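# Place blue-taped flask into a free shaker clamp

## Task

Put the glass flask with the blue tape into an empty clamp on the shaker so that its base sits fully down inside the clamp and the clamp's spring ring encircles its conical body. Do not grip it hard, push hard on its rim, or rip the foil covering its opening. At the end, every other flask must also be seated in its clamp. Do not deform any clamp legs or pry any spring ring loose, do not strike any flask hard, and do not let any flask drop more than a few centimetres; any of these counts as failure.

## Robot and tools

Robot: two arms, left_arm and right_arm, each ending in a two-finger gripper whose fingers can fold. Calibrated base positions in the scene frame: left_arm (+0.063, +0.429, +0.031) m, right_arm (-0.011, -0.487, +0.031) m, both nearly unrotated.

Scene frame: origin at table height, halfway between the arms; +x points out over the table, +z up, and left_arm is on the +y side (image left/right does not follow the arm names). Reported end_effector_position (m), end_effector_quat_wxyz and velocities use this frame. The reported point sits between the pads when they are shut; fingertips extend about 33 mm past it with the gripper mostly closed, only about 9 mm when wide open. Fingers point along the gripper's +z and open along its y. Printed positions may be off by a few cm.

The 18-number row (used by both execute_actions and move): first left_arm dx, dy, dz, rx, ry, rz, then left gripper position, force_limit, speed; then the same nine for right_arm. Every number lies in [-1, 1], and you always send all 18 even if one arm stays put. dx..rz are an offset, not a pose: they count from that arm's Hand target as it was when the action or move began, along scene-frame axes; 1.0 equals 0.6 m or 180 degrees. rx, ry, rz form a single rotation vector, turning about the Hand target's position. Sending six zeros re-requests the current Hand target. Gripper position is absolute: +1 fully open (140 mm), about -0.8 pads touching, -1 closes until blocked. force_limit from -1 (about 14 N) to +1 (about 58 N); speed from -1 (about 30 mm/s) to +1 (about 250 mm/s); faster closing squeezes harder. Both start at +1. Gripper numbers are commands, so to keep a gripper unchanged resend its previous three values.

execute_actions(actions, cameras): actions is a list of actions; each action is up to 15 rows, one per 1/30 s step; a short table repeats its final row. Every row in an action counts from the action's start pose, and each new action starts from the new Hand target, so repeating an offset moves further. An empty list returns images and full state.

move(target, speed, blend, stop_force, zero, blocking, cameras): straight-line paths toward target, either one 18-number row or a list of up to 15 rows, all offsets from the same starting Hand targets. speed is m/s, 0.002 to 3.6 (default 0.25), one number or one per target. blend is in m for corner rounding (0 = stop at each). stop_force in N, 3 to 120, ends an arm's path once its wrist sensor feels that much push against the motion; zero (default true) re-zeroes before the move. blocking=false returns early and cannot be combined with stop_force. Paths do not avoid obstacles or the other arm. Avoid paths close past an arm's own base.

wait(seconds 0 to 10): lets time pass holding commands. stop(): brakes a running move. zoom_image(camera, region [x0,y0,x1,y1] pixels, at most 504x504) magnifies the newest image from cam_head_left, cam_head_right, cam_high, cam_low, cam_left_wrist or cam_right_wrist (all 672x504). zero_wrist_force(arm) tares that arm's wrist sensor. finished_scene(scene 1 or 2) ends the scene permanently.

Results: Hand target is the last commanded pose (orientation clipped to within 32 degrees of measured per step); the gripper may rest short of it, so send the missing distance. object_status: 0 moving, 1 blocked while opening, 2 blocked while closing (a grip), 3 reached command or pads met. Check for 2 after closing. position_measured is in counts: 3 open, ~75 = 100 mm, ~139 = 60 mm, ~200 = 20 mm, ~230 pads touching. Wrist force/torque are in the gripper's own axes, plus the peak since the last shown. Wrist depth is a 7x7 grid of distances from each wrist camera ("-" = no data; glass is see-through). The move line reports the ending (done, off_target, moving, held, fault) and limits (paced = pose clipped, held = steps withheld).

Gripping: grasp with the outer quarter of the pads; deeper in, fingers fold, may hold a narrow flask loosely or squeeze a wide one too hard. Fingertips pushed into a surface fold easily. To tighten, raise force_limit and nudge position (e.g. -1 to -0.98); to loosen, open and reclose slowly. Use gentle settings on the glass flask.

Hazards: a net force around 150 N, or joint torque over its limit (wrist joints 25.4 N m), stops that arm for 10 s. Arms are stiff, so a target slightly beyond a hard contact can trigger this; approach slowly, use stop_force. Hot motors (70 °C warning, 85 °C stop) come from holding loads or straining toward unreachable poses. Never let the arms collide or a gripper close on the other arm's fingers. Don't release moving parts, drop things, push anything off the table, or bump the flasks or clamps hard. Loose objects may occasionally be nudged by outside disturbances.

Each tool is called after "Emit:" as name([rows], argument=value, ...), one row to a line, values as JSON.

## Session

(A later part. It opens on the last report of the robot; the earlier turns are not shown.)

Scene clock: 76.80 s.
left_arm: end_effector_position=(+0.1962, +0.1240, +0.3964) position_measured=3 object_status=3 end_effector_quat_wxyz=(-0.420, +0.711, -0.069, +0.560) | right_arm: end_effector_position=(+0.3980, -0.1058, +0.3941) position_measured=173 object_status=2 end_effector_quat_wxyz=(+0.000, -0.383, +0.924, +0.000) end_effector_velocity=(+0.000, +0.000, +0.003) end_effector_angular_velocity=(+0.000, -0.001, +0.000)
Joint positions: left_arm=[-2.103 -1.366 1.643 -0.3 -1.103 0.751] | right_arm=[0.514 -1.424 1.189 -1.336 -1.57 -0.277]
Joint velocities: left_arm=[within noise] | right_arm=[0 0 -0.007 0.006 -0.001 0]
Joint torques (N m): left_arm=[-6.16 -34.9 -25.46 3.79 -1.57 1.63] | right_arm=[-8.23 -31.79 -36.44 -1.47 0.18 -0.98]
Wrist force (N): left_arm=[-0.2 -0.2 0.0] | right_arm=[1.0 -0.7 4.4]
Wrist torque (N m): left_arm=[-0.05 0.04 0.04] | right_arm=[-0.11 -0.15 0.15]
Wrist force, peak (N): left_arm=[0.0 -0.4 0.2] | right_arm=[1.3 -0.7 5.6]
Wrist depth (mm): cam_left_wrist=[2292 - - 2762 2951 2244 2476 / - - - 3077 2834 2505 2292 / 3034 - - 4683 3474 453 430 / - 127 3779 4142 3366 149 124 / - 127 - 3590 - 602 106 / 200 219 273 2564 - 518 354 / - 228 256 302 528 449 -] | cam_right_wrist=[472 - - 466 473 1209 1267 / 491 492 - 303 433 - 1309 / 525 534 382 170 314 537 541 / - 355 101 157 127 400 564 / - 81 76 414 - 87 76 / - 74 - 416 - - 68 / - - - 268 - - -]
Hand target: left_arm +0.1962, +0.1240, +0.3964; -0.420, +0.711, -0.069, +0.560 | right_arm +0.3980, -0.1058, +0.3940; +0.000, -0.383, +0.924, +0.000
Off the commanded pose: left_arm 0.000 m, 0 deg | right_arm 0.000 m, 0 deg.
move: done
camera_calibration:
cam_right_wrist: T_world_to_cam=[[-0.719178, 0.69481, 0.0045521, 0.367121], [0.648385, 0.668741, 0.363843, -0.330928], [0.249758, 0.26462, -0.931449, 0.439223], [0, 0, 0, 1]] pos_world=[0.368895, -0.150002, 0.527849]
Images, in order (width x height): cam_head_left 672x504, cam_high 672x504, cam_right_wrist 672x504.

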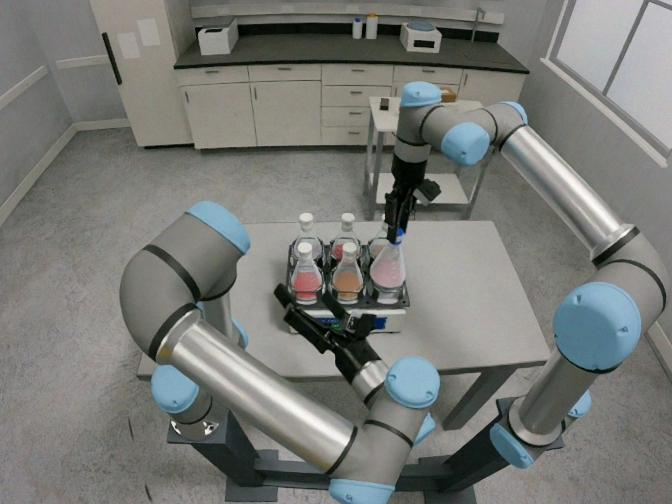

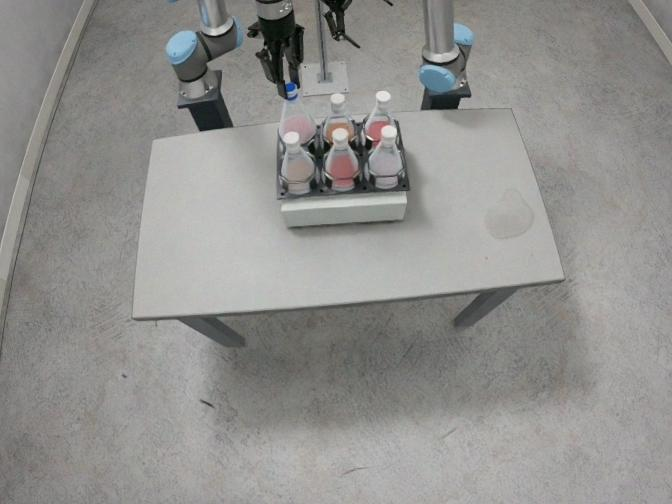

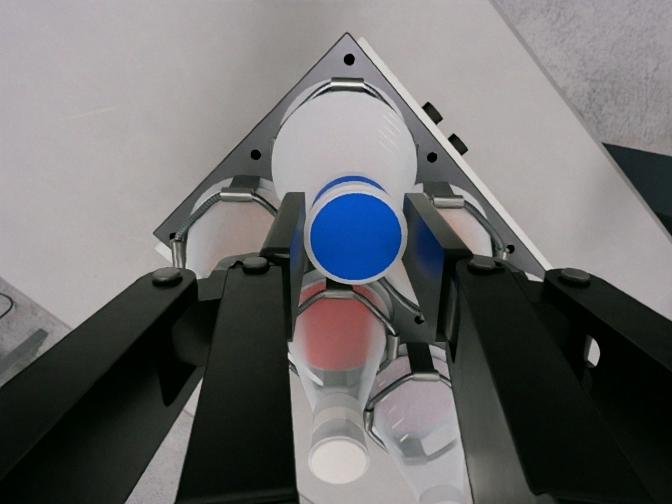

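Emit:
move(target=[0,0,0,0,0,0,1,1,1,0.0075,0.0075,-0.0,0,0,0,-1,-1,-1], cameras=["cam_right_wrist","cam_high","cam_head_left"], speed=0.05)

Emit:
zoom_image(camera="cam_right_wrist", region=[220, 60, 470, 260])

Emit:
zoom_image(camera="cam_head_left", region=[340, 220, 430, 320])

Emit:
zoom_image(camera="cam_high", region=[260, 70, 350, 170])

Scene clock: 88.40 s.
left_arm: end_effector_position=(+0.1962, +0.1240, +0.3964) position_measured=3 object_status=3 end_effector_quat_wxyz=(-0.420, +0.711, -0.069, +0.560) | right_arm: end_effector_position=(+0.4026, -0.1012, +0.3940) position_measured=173 object_status=2 end_effector_quat_wxyz=(+0.000, -0.383, +0.924, +0.000)
Joint positions: left_arm=[-2.103 -1.366 1.643 -0.3 -1.103 0.751] | right_arm=[0.517 -1.407 1.17 -1.333 -1.57 -0.274]
Joint torques (N m): left_arm=[-6.07 -34.12 -24.43 3.9 -1.7 1.52] | right_arm=[8.23 -43.6 -22.2 -1.67 1.02 1.28]
Wrist force (N): left_arm=[0.1 0.0 0.1] | right_arm=[1.0 -0.7 4.3]
Wrist torque (N m): left_arm=[0.00 -0.02 0.04] | right_arm=[-0.09 -0.12 0.06]
Wrist force, peak (N): left_arm=[0.0 -0.3 0.4] | right_arm=[1.3 -0.8 4.7]
Wrist depth (mm): cam_left_wrist=[2659 - - 2992 2992 2341 2091 / - - - 3474 2992 2448 2341 / 2872 - - - 3168 318 417 / - 127 - 5254 3034 148 124 / - 214 2951 3714 758 - 106 / 200 220 273 772 645 487 355 / - 228 255 300 532 453 -] | cam_right_wrist=[467 469 467 - 473 1254 1247 / 493 495 488 307 486 499 1267 / - - 374 171 371 517 539 / 559 397 101 157 128 416 528 / - 81 76 413 - 87 77 / - 74 - 405 - - 68 / - - - 267 - - -]
Hand target: left_arm +0.1962, +0.1240, +0.3964; -0.420, +0.711, -0.069, +0.560 | right_arm +0.4025, -0.1013, +0.3940; +0.000, -0.383, +0.924, +0.000
Off the commanded pose: left_arm 0.000 m, 0 deg | right_arm 0.000 m, 0 deg.
move: done
camera_calibration:
cam_right_wrist: T_world_to_cam=[[-0.719149, 0.69484, 0.00464723, 0.367177], [0.648496, 0.668752, 0.363626, -0.336912], [0.249554, 0.264515, -0.931533, 0.436962], [0, 0, 0, 1]] pos_world=[0.373495, -0.145402, 0.527849]
Images, in order (width x height): cam_head_left 672x504, cam_high 672x504, cam_right_wrist 672x504.

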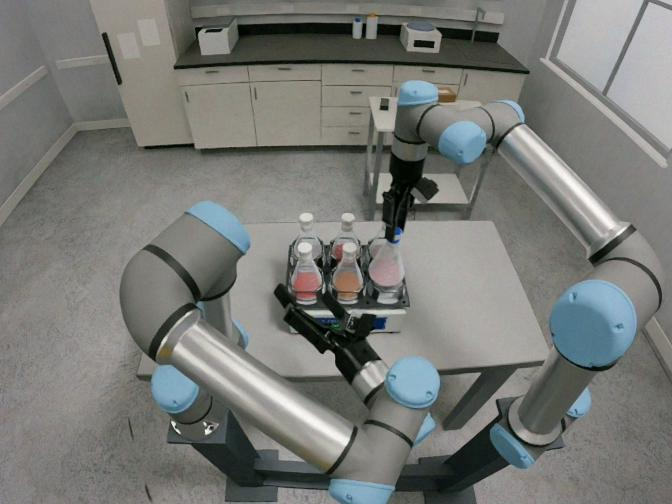

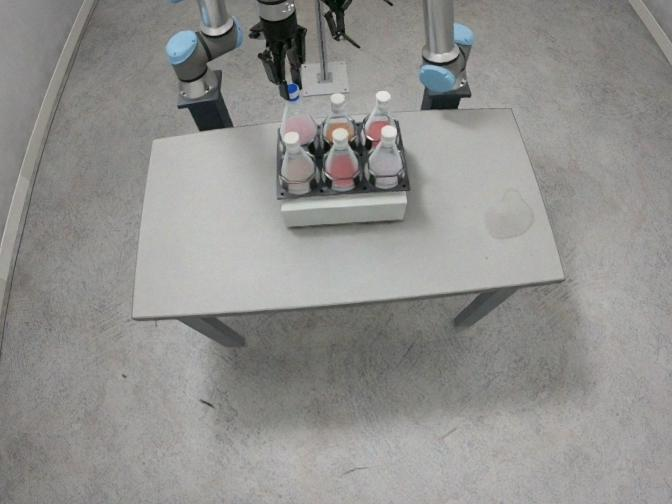

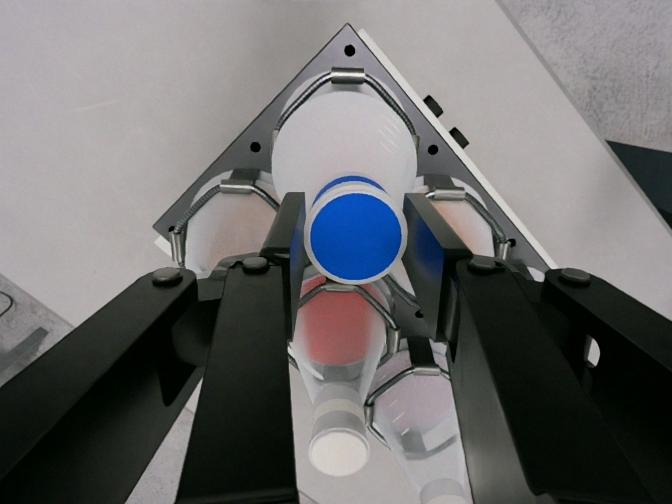

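Scaled by 2.016 from the camera's 672x504 image, which has a finer 960x720 frame.

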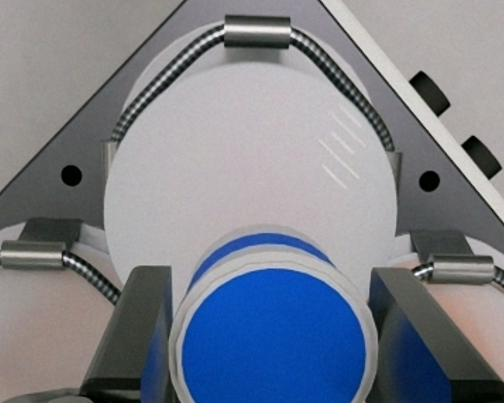

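Scaled by 5.040 from the camera's 672x504 image, which has a finer 960x720 frame.

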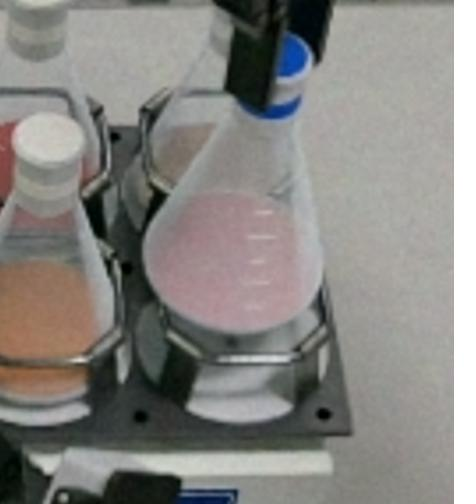

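Scaled by 5.040 from the camera's 672x504 image, which has a finer 960x720 frame.

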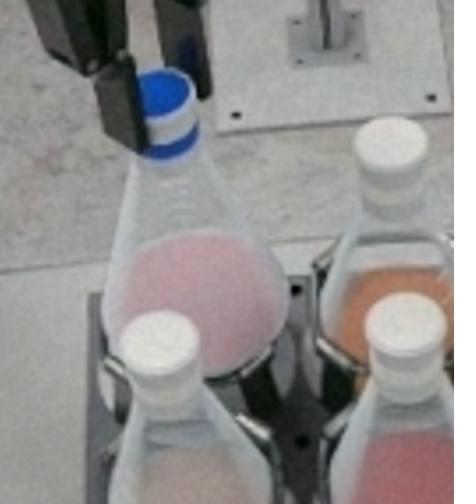

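Emit:
move([
  [0,0,0,0,0,0,1,1,1,-0.0033,-0.0055,0,0,0,0,-1,-1,-1],
  [0,0,0,0,0,0,1,1,1,-0.0033,-0.0055,-0.11,0,0,0,-1,-1,-1],
], cameras=["cam_right_wrist","cam_high","cam_head_left"], speed=0.015, stop_force=6)

Emit:
zoom_image(camera="cam_right_wrist", region=[220, 60, 470, 260])

Emit:
zoom_image(camera="cam_head_left", region=[340, 220, 430, 320])

Emit:
zoom_image(camera="cam_high", region=[260, 70, 350, 170])

Scene clock: 103.67 s.
left_arm: end_effector_position=(+0.1962, +0.1240, +0.3964) position_measured=3 object_status=3 end_effector_quat_wxyz=(-0.420, +0.711, -0.069, +0.560) | right_arm: end_effector_position=(+0.4006, -0.1046, +0.3861) position_measured=173 object_status=2 end_effector_quat_wxyz=(+0.000, -0.383, +0.924, +0.000)
Joint positions: left_arm=[-2.103 -1.366 1.643 -0.3 -1.103 0.751] | right_arm=[0.513 -1.422 1.207 -1.356 -1.57 -0.277]
Joint torques (N m): left_arm=[-6.04 -33.52 -24.9 4 -1.5 1.25] | right_arm=[-0.42 -24.1 -36.83 -4.26 -1.06 0.72]
Wrist force (N): left_arm=[-0.2 0.0 0.0] | right_arm=[1.2 -0.3 4.2]
Wrist torque (N m): left_arm=[0.00 0.04 0.04] | right_arm=[-0.02 -0.13 0.15]
Wrist force, peak (N): left_arm=[0.0 -0.2 0.4] | right_arm=[4.1 -0.5 -5.4]
Wrist depth (mm): cam_left_wrist=[- - 5822 2834 2659 2244 2112 / 2659 - 4308 3122 2834 2393 2341 / 2727 - 4142 - 3474 447 428 / - 127 3314 4308 3531 149 124 / - 126 3651 3531 713 626 106 / 200 220 269 2911 - 502 352 / - 229 256 303 524 448 -] | cam_right_wrist=[465 459 461 453 462 1209 1274 / - 502 483 300 486 - 1324 / 513 516 366 154 333 520 522 / 545 343 101 157 127 407 552 / - 80 76 414 - 87 79 / - 74 - 346 - - 68 / - - - 260 - - -]
Hand target: left_arm +0.1962, +0.1240, +0.3964; -0.420, +0.711, -0.069, +0.560 | right_arm +0.4006, -0.1047, +0.3861; +0.000, -0.383, +0.924, +0.000 (not the last commanded pose)
Off the commanded pose: left_arm 0.000 m, 0 deg | right_arm 0.058 m, 0 deg.
move: contact (right_arm); path passed 1 of 2 targets
camera_calibration:
cam_right_wrist: T_world_to_cam=[[-0.719132, 0.694858, 0.00458236, 0.368096], [0.648512, 0.66877, 0.363564, -0.330375], [0.249561, 0.264422, -0.931558, 0.431023], [0, 0, 0, 1]] pos_world=[0.371395, -0.148802, 0.519949]
Images, in order (width x height): cam_head_left 672x504, cam_high 672x504, cam_right_wrist 672x504.

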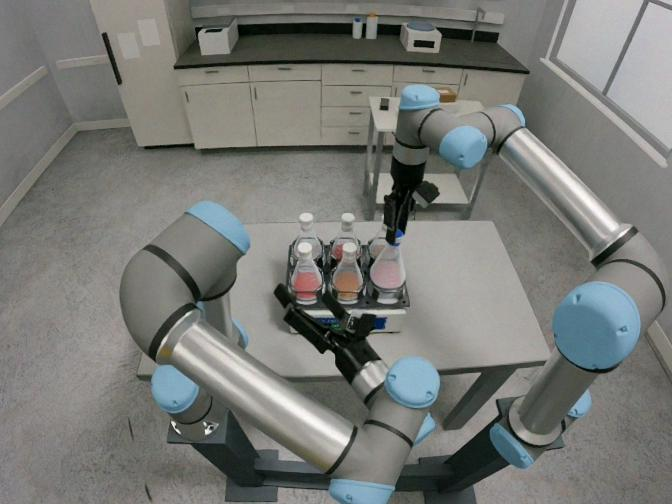

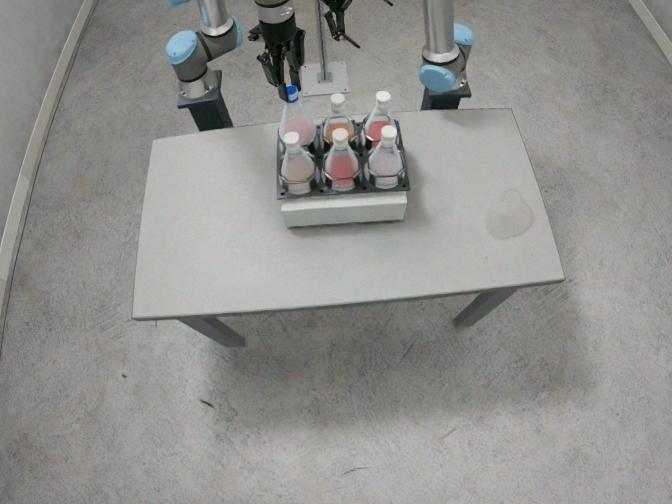

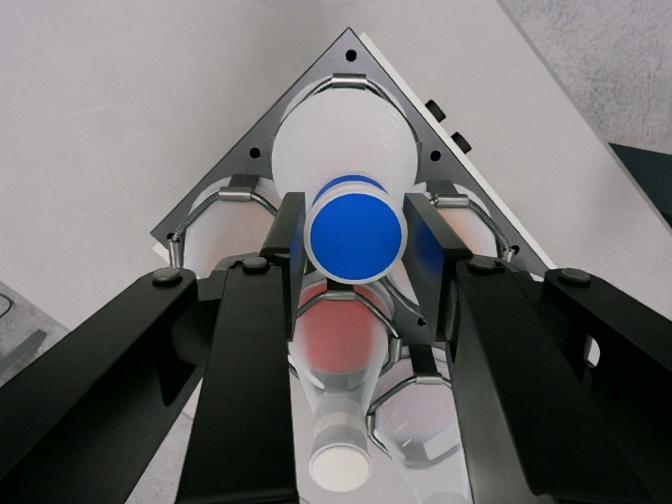

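Scaled by 2.016 from the camera's 672x504 image, which has a finer 960x720 frame.

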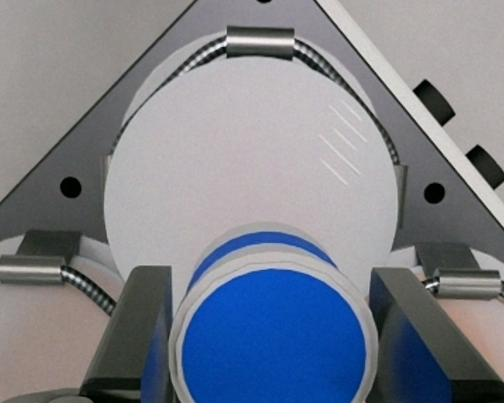

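Scaled by 5.040 from the camera's 672x504 image, which has a finer 960x720 frame.

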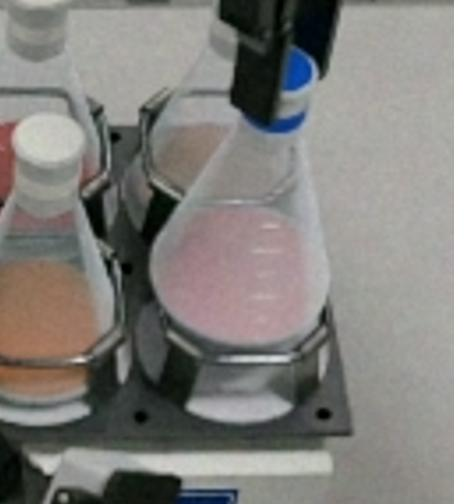

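Scaled by 5.040 from the camera's 672x504 image, which has a finer 960x720 frame.

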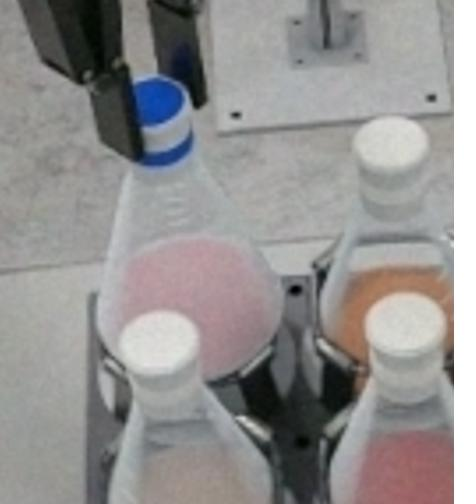

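Emit:
move([
  [0,0,0,0,0,0,1,1,1,-0.003,0.0008,0.004,0,0,0,-1,-1,-1],
  [0,0,0,0,0,0,1,1,1,-0.003,0.0008,-0.1,0,0,0,-1,-1,-1],
], cameras=["cam_right_wrist","cam_high","cam_head_left"], speed=0.012, stop_force=10)

Emit:
zoom_image(camera="cam_right_wrist", region=[220, 60, 470, 260])

Emit:
zoom_image(camera="cam_head_left", region=[340, 220, 430, 320])

Scene clock: 111.93 s.
left_arm: end_effector_position=(+0.1962, +0.1240, +0.3964) position_measured=3 object_status=3 end_effector_quat_wxyz=(-0.420, +0.711, -0.069, +0.560) | right_arm: end_effector_position=(+0.3988, -0.1042, +0.3846) position_measured=173 object_status=2 end_effector_quat_wxyz=(+0.000, -0.383, +0.924, +0.000)
Joint positions: left_arm=[-2.103 -1.366 1.643 -0.3 -1.103 0.751] | right_arm=[0.516 -1.425 1.215 -1.361 -1.57 -0.275]
Joint torques (N m): left_arm=[-5.79 -35.72 -25.16 3.87 -1.57 1.04] | right_arm=[8.82 -23.29 -36.56 -3.56 -1.09 -0.26]
Wrist force (N): left_arm=[-0.2 -0.1 0.0] | right_arm=[1.4 -0.6 3.3]
Wrist torque (N m): left_arm=[-0.01 0.04 0.04] | right_arm=[-0.07 -0.14 0.05]
Wrist force, peak (N): left_arm=[-0.3 -0.4 0.0] | right_arm=[4.1 -0.4 -5.8]
Wrist depth (mm): cam_left_wrist=[2292 - - 2951 2762 2367 2133 / 2448 2951 3917 3314 2798 2505 2267 / 2659 3314 1873 - 3419 471 429 / - 127 4396 4064 4583 148 124 / - 127 3168 3651 883 614 106 / 200 218 270 2693 626 520 353 / - 228 256 300 529 453 -] | cam_right_wrist=[459 461 455 - - 1241 1241 / 482 514 496 307 425 498 1317 / - 507 365 160 355 517 527 / 581 422 102 157 128 406 555 / - 81 76 404 - 87 79 / - 74 - 422 - - 68 / - - - 258 - - -]
Hand target: left_arm +0.1962, +0.1240, +0.3964; -0.420, +0.711, -0.069, +0.560 | right_arm +0.3988, -0.1042, +0.3846; +0.000, -0.383, +0.924, +0.000 (not the last commanded pose)
Off the commanded pose: left_arm 0.000 m, 0 deg | right_arm 0.058 m, 0 deg.
move: contact (right_arm); path passed 1 of 2 targets
camera_calibration:
cam_right_wrist: T_world_to_cam=[[-0.719069, 0.694924, 0.00453782, 0.36654], [0.648513, 0.66867, 0.363747, -0.329003], [0.249742, 0.264502, -0.931487, 0.429784], [0, 0, 0, 1]] pos_world=[0.369595, -0.148402, 0.518349]
Images, in order (width x height): cam_head_left 672x504, cam_high 672x504, cam_right_wrist 672x504.

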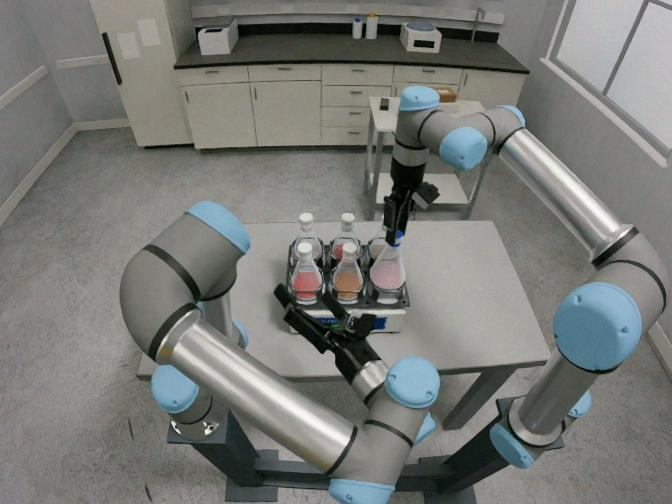

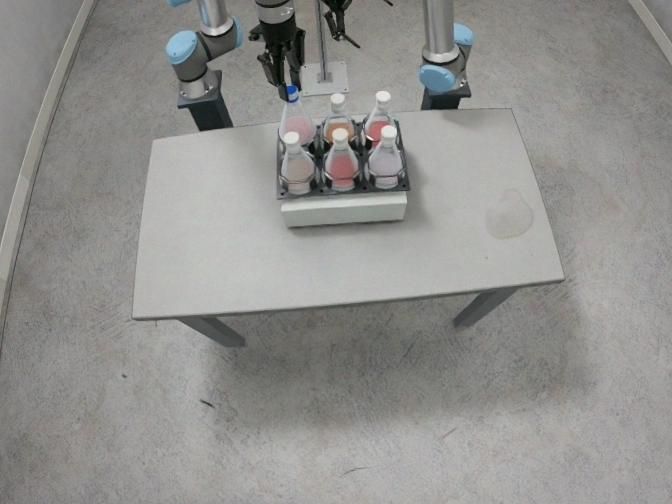

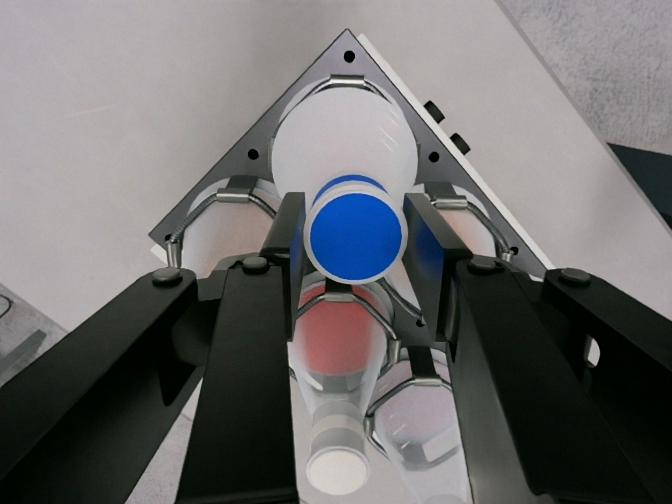

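Scaled by 2.016 from the camera's 672x504 image, which has a finer 960x720 frame.

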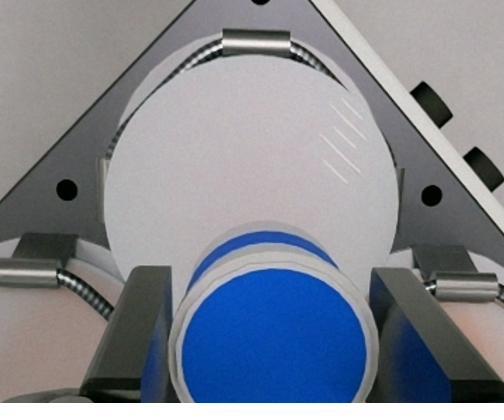

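Scaled by 5.040 from the camera's 672x504 image, which has a finer 960x720 frame.

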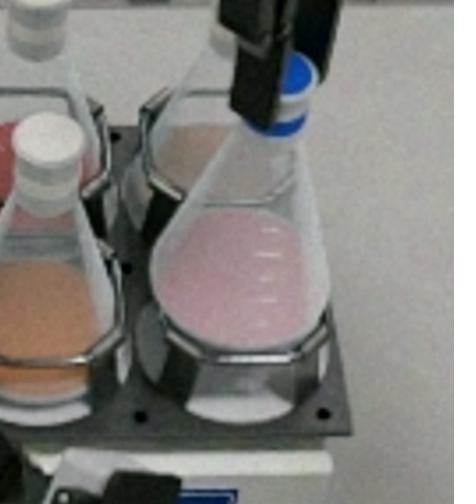

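Emit:
move([
  [0,0,0,0,0,0,1,1,1,-0.003,-0.003,0.005,0,0,0,-1,-1,-1],
  [0,0,0,0,0,0,1,1,1,-0.003,-0.003,-0.1,0,0,0,-1,-1,-1],
], cameras=["cam_right_wrist","cam_high","cam_head_left"], speed=0.012, stop_force=14)

Emit:
zoom_image(camera="cam_right_wrist", region=[220, 60, 470, 260])

Emit:
zoom_image(camera="cam_head_left", region=[340, 220, 430, 320])

Scene clock: 120.53 s.
left_arm: end_effector_position=(+0.1962, +0.1240, +0.3964) position_measured=3 object_status=3 end_effector_quat_wxyz=(-0.420, +0.711, -0.069, +0.560) | right_arm: end_effector_position=(+0.3970, -0.1060, +0.3487) position_measured=174 object_status=2 end_effector_quat_wxyz=(+0.000, -0.383, +0.924, +0.000)
Joint positions: left_arm=[-2.103 -1.366 1.643 -0.3 -1.103 0.751] | right_arm=[0.514 -1.446 1.332 -1.457 -1.57 -0.276]
Joint torques (N m): left_arm=[-5.96 -33.61 -24.52 3.8 -1.36 0.91] | right_arm=[-9.5 -17.13 -31.85 -2.81 -1.03 1.36]
Wrist force (N): left_arm=[-0.1 -0.2 0.0] | right_arm=[1.7 0.4 -6.2]
Wrist torque (N m): left_arm=[-0.03 0.02 0.04] | right_arm=[-0.29 -0.11 0.14]
Wrist force, peak (N): left_arm=[-0.4 0.2 0.2] | right_arm=[3.5 -0.5 -12.2]
Wrist depth (mm): cam_left_wrist=[- 4064 - 2951 3077 2393 2176 / - 2834 - 3314 2659 2448 2420 / - 2727 5523 - 3651 480 427 / - 128 - 3590 4224 149 124 / - 127 - 3651 - - 106 / 199 219 274 2595 641 513 353 / - 228 256 300 529 463 -] | cam_right_wrist=[- 426 428 425 431 444 1228 / 456 455 448 271 285 - 1274 / - 471 298 276 277 - 767 / - 309 106 124 125 302 513 / - 80 76 364 127 81 81 / - 72 - 385 - - 71 / - - - 243 - - -]
Hand target: left_arm +0.1962, +0.1240, +0.3964; -0.420, +0.711, -0.069, +0.560 | right_arm +0.3970, -0.1060, +0.3486; +0.000, -0.383, +0.924, +0.000 (not the last commanded pose)
Off the commanded pose: left_arm 0.000 m, 0 deg | right_arm 0.024 m, 0 deg.
move: contact (right_arm); path passed 1 of 2 targets
camera_calibration:
cam_right_wrist: T_world_to_cam=[[-0.719069, 0.694924, 0.00453568, 0.36666], [0.64847, 0.668626, 0.363903, -0.313639], [0.249852, 0.264613, -0.931426, 0.397216], [0, 0, 0, 1]] pos_world=[0.367794, -0.150202, 0.482448]
Images, in order (width x height): cam_head_left 672x504, cam_high 672x504, cam_right_wrist 672x504.

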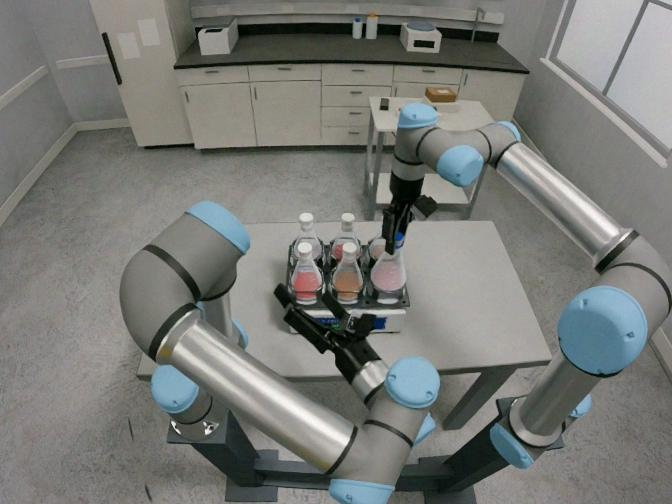

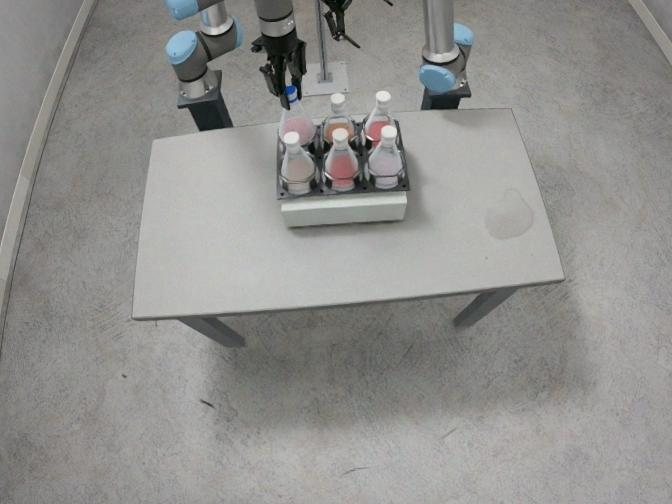

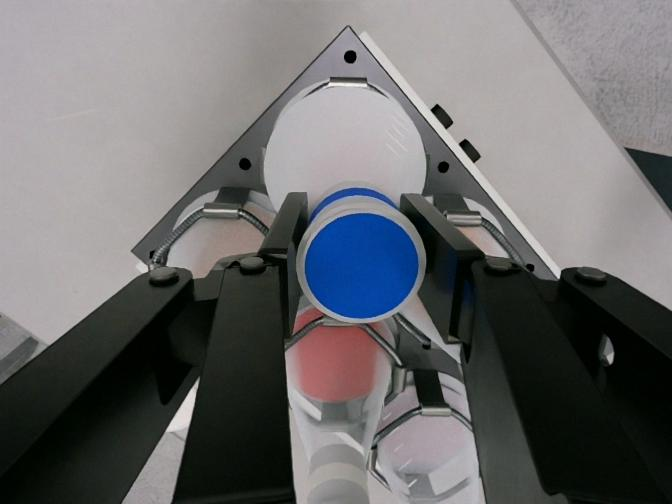

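Scaled by 2.016 from the camera's 672x504 image, which has a finer 960x720 frame.

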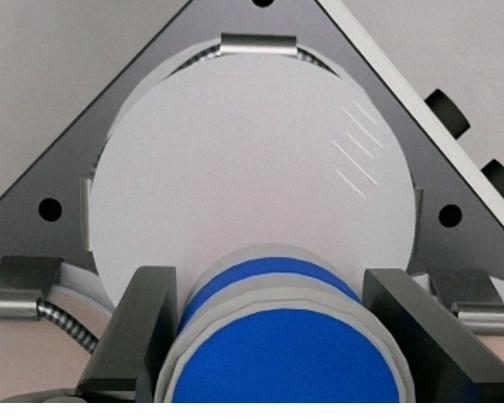

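Scaled by 5.040 from the camera's 672x504 image, which has a finer 960x720 frame.

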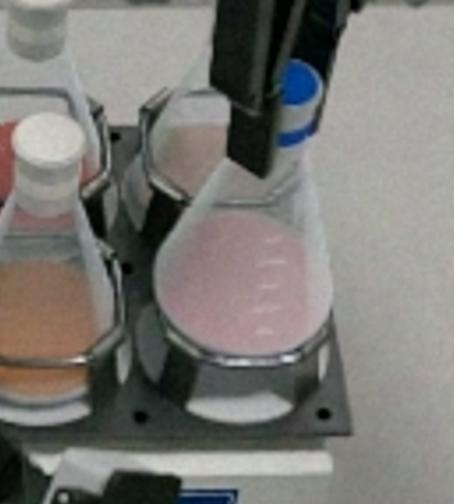

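Emit:
move([
  [0,0,0,0,0,0,1,1,1,0,0,0,0,0,0,0.2,-1,-1],
  [0,0,0,0,0,0,1,1,1,0,0,0.047,0,0,0,0.2,-1,-1],
  [0,0,0,0,0,0,1,1,1,0,0,0.047,0,0,0,-1,-0.02,-1],
], cameras=["cam_right_wrist","cam_high","cam_head_left","cam_low"], speed=0.05)

Emit:
zoom_image(camera="cam_right_wrist", region=[220, 60, 470, 260])

Emit:
zoom_image(camera="cam_low", region=[340, 160, 430, 250])

Emit:
zoom_image(camera="cam_high", region=[260, 70, 350, 170])

Emit:
zoom_image(camera="cam_head_left", region=[340, 220, 430, 320])

Scene clock: 148.67 s.
left_arm: end_effector_position=(+0.1962, +0.1240, +0.3964) position_measured=3 object_status=3 end_effector_quat_wxyz=(-0.420, +0.711, -0.069, +0.560) | right_arm: end_effector_position=(+0.3970, -0.1060, +0.3768) position_measured=174 object_status=0 end_effector_quat_wxyz=(+0.000, -0.383, +0.924, +0.000)
Joint positions: left_arm=[-2.103 -1.366 1.643 -0.3 -1.103 0.751] | right_arm=[0.514 -1.435 1.247 -1.383 -1.57 -0.276]
Joint torques (N m): left_arm=[-5.28 -33.14 -25.32 3.78 -1.8 0.83] | right_arm=[-5.56 -44.69 -18.1 -1.68 -1.42 0.79]
Wrist force (N): left_arm=[0.0 0.1 0.2] | right_arm=[1.1 -0.3 1.2]
Wrist torque (N m): left_arm=[0.03 0.00 0.04] | right_arm=[-0.01 -0.13 0.13]
Wrist force, peak (N): left_arm=[-0.3 -0.1 0.3] | right_arm=[2.2 0.5 -7.1]
Wrist depth (mm): cam_left_wrist=[- 3590 - 2911 2727 2244 2198 / - 4683 5984 3168 3215 2420 2341 / 2221 2798 3989 3847 3314 841 427 / - 127 - 4142 3531 150 124 / - 127 - 3474 - 632 106 / 200 220 270 775 761 517 353 / - 229 256 303 527 450 -] | cam_right_wrist=[454 457 457 434 455 462 1241 / - 485 470 294 421 484 1288 / 514 - 357 147 326 483 504 / 534 529 101 152 128 409 - / - 80 76 396 - 81 77 / - 74 - 409 - - 68 / - - - 253 - - -]
Hand target: left_arm +0.1962, +0.1240, +0.3964; -0.420, +0.711, -0.069, +0.560 | right_arm +0.3970, -0.1060, +0.3768; +0.000, -0.383, +0.924, +0.000
Off the commanded pose: left_arm 0.000 m, 0 deg | right_arm 0.000 m, 0 deg.
move: done
camera_calibration:
cam_right_wrist: T_world_to_cam=[[-0.719069, 0.694924, 0.00453568, 0.366532], [0.64847, 0.668626, 0.363903, -0.323901], [0.249852, 0.264613, -0.931426, 0.423482], [0, 0, 0, 1]] pos_world=[0.367794, -0.150202, 0.510648]
Images, in order (width x height): cam_head_left 672x504, cam_high 672x504, cam_low 672x504, cam_right_wrist 672x504.

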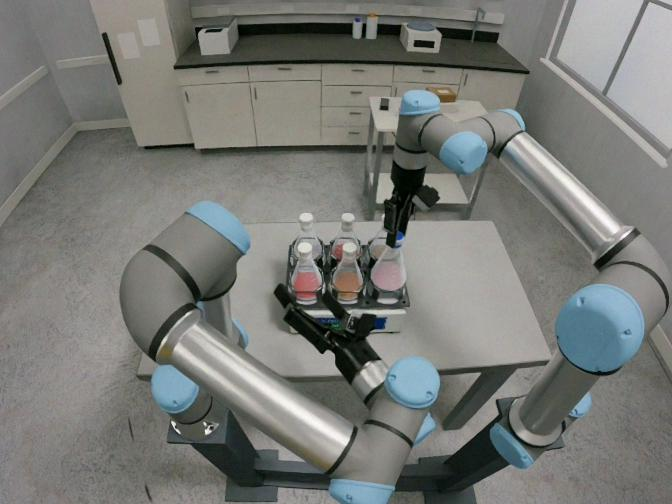

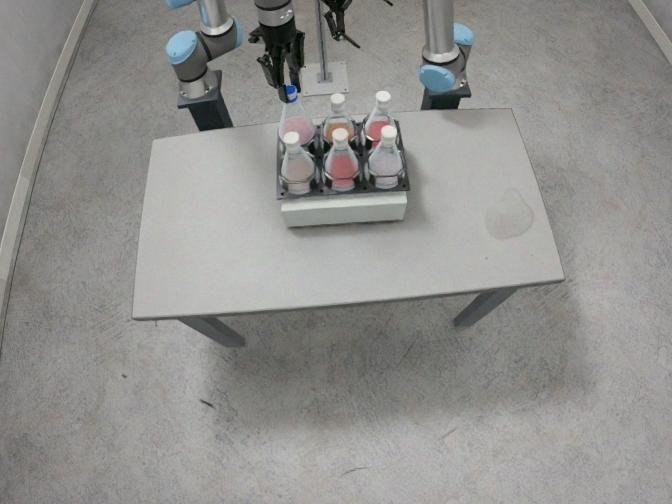

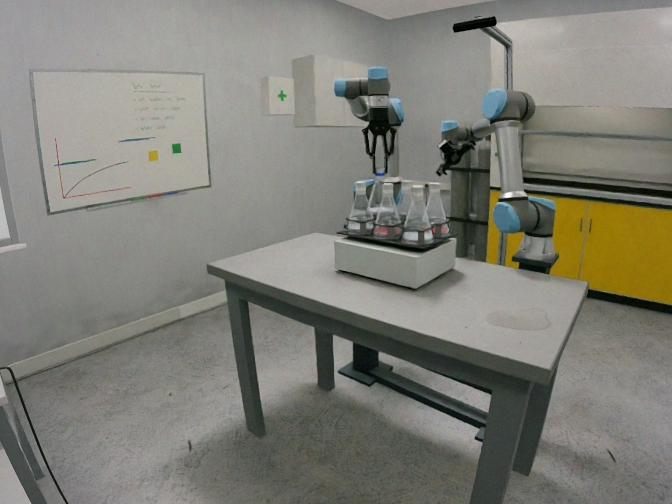

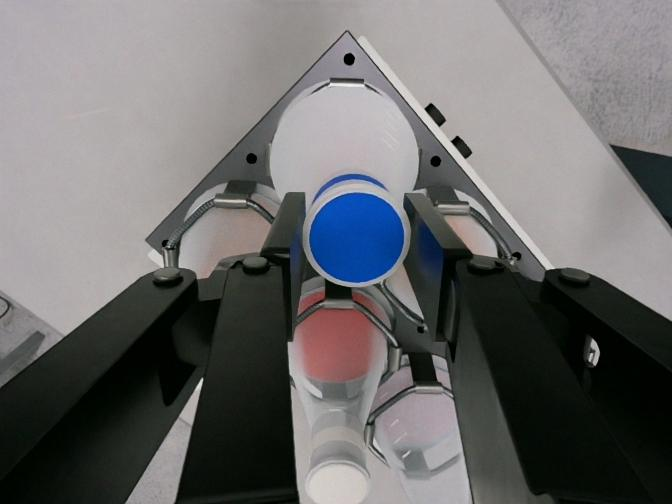

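Scaled by 2.016 from the camera's 672x504 image, which has a finer 960x720 frame.

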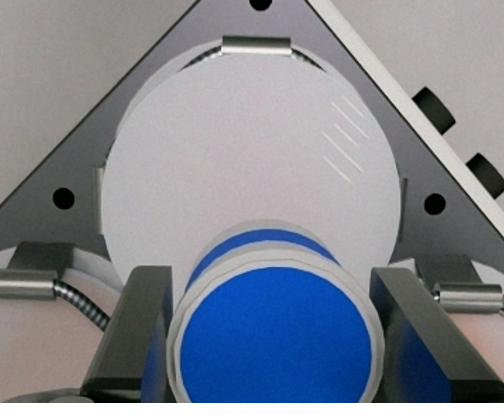

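Scaled by 5.600 from the camera's 672x504 image, which has a finer 960x720 frame.

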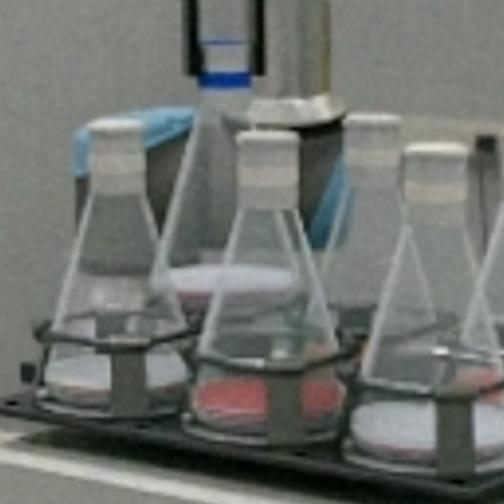

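Scaled by 5.040 from the camera's 672x504 image, which has a finer 960x720 frame.

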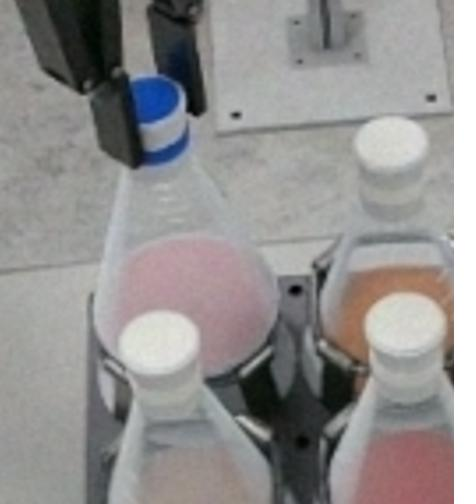

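Scaled by 5.040 from the camera's 672x504 image, which has a finer 960x720 frame.

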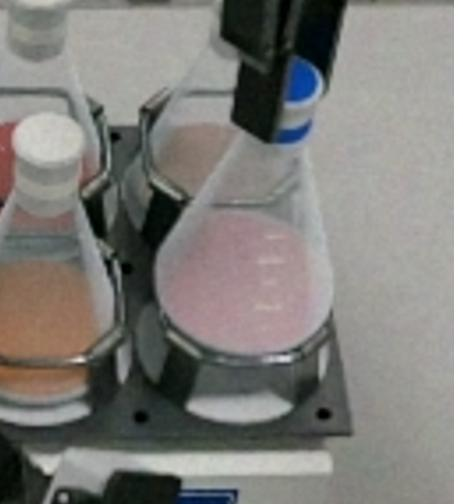

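Emit:
move(target=[0,0,0,0,0,0,1,1,1,0,0,-0.09,0,0,0,-1,-0.02,-1], cameras=["cam_right_wrist","cam_head_left"], speed=0.012, stop_force=17)

Emit:
zoom_image(camera="cam_right_wrist", region=[220, 60, 470, 260])

Emit:
zoom_image(camera="cam_head_left", region=[340, 220, 430, 320])

Scene clock: 161.00 s.
left_arm: end_effector_position=(+0.1962, +0.1240, +0.3964) position_measured=3 object_status=3 end_effector_quat_wxyz=(-0.420, +0.711, -0.069, +0.560) | right_arm: end_effector_position=(+0.3970, -0.1060, +0.3507) position_measured=177 object_status=2 end_effector_quat_wxyz=(+0.000, -0.383, +0.924, +0.000)
Joint positions: left_arm=[-2.103 -1.366 1.643 -0.3 -1.103 0.751] | right_arm=[0.514 -1.445 1.326 -1.452 -1.57 -0.276]
Joint torques (N m): left_arm=[-6.15 -33.77 -25.35 3.84 -1.36 0.69] | right_arm=[4.23 -15.95 -30.12 -2.78 0.34 1.2]
Wrist force (N): left_arm=[-0.2 -0.1 0.1] | right_arm=[1.2 -1.1 -9.1]
Wrist torque (N m): left_arm=[-0.02 0.04 0.04] | right_arm=[-0.01 -0.15 0.15]
Wrist force, peak (N): left_arm=[0.0 -0.4 -0.2] | right_arm=[2.1 -0.8 -17.9]
Wrist depth (mm): cam_left_wrist=[- 3590 - 2911 2872 2244 1958 / 2834 2911 3531 3034 2834 2393 2367 / 4583 3419 4064 5254 3122 471 427 / - 127 3989 4488 3215 149 124 / - 215 3989 3314 753 624 106 / 201 219 270 772 651 518 351 / - 228 255 301 529 453 -] | cam_right_wrist=[429 432 432 422 440 443 1215 / 457 - 451 273 444 457 1274 / 491 478 334 278 285 486 501 / 507 503 106 127 125 341 535 / - 81 76 371 132 81 78 / - 73 - 388 - - 69 / - - - 252 - - -]
Hand target: left_arm +0.1962, +0.1240, +0.3964; -0.420, +0.711, -0.069, +0.560 | right_arm +0.3970, -0.1060, +0.3507; +0.000, -0.383, +0.924, +0.000 (not the last commanded pose)
Off the commanded pose: left_arm 0.000 m, 0 deg | right_arm 0.028 m, 0 deg.
move: contact (right_arm)
camera_calibration:
cam_right_wrist: T_world_to_cam=[[-0.719053, 0.694941, 0.0044676, 0.366681], [0.648452, 0.668611, 0.363964, -0.314392], [0.249946, 0.264606, -0.931402, 0.399032], [0, 0, 0, 1]] pos_world=[0.367794, -0.150202, 0.484449]
Images, in order (width x height): cam_head_left 672x504, cam_right_wrist 672x504.

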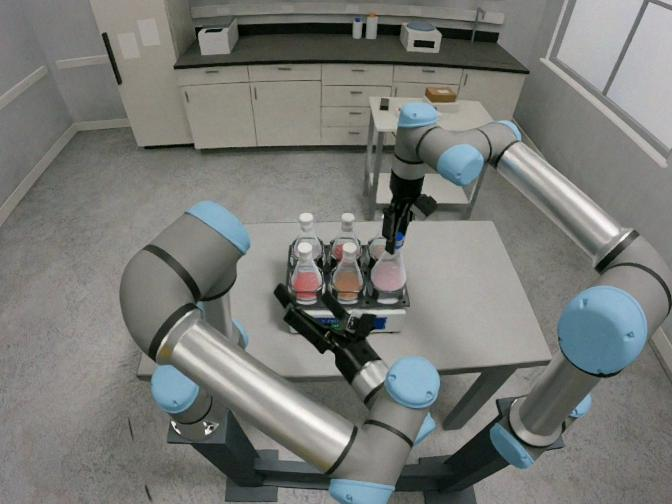

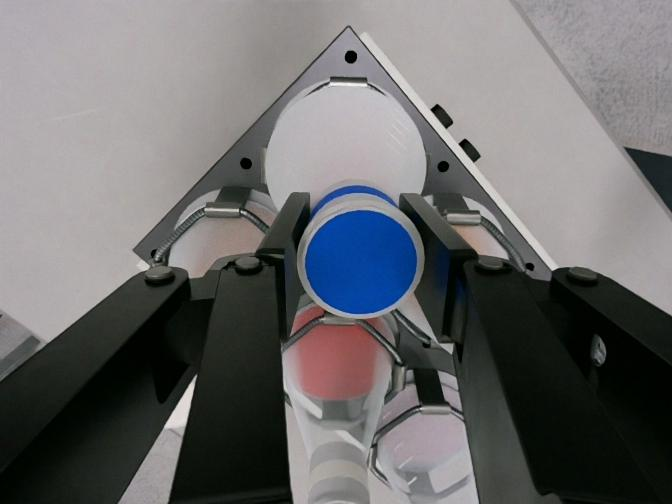

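Scaled by 2.016 from the camera's 672x504 image, which has a finer 960x720 frame.

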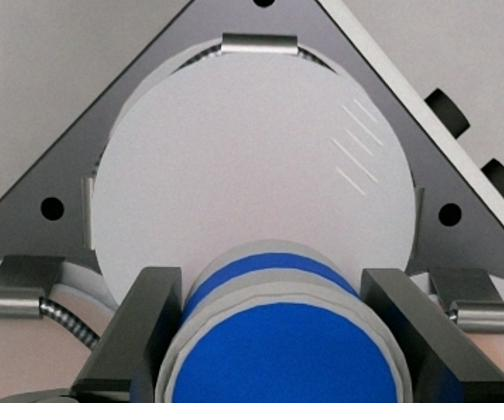

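Scaled by 5.040 from the camera's 672x504 image, which has a finer 960x720 frame.

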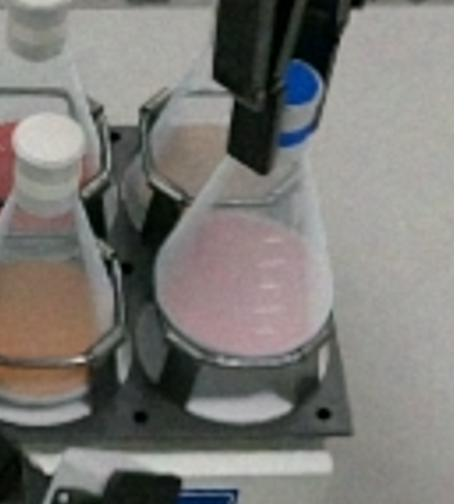

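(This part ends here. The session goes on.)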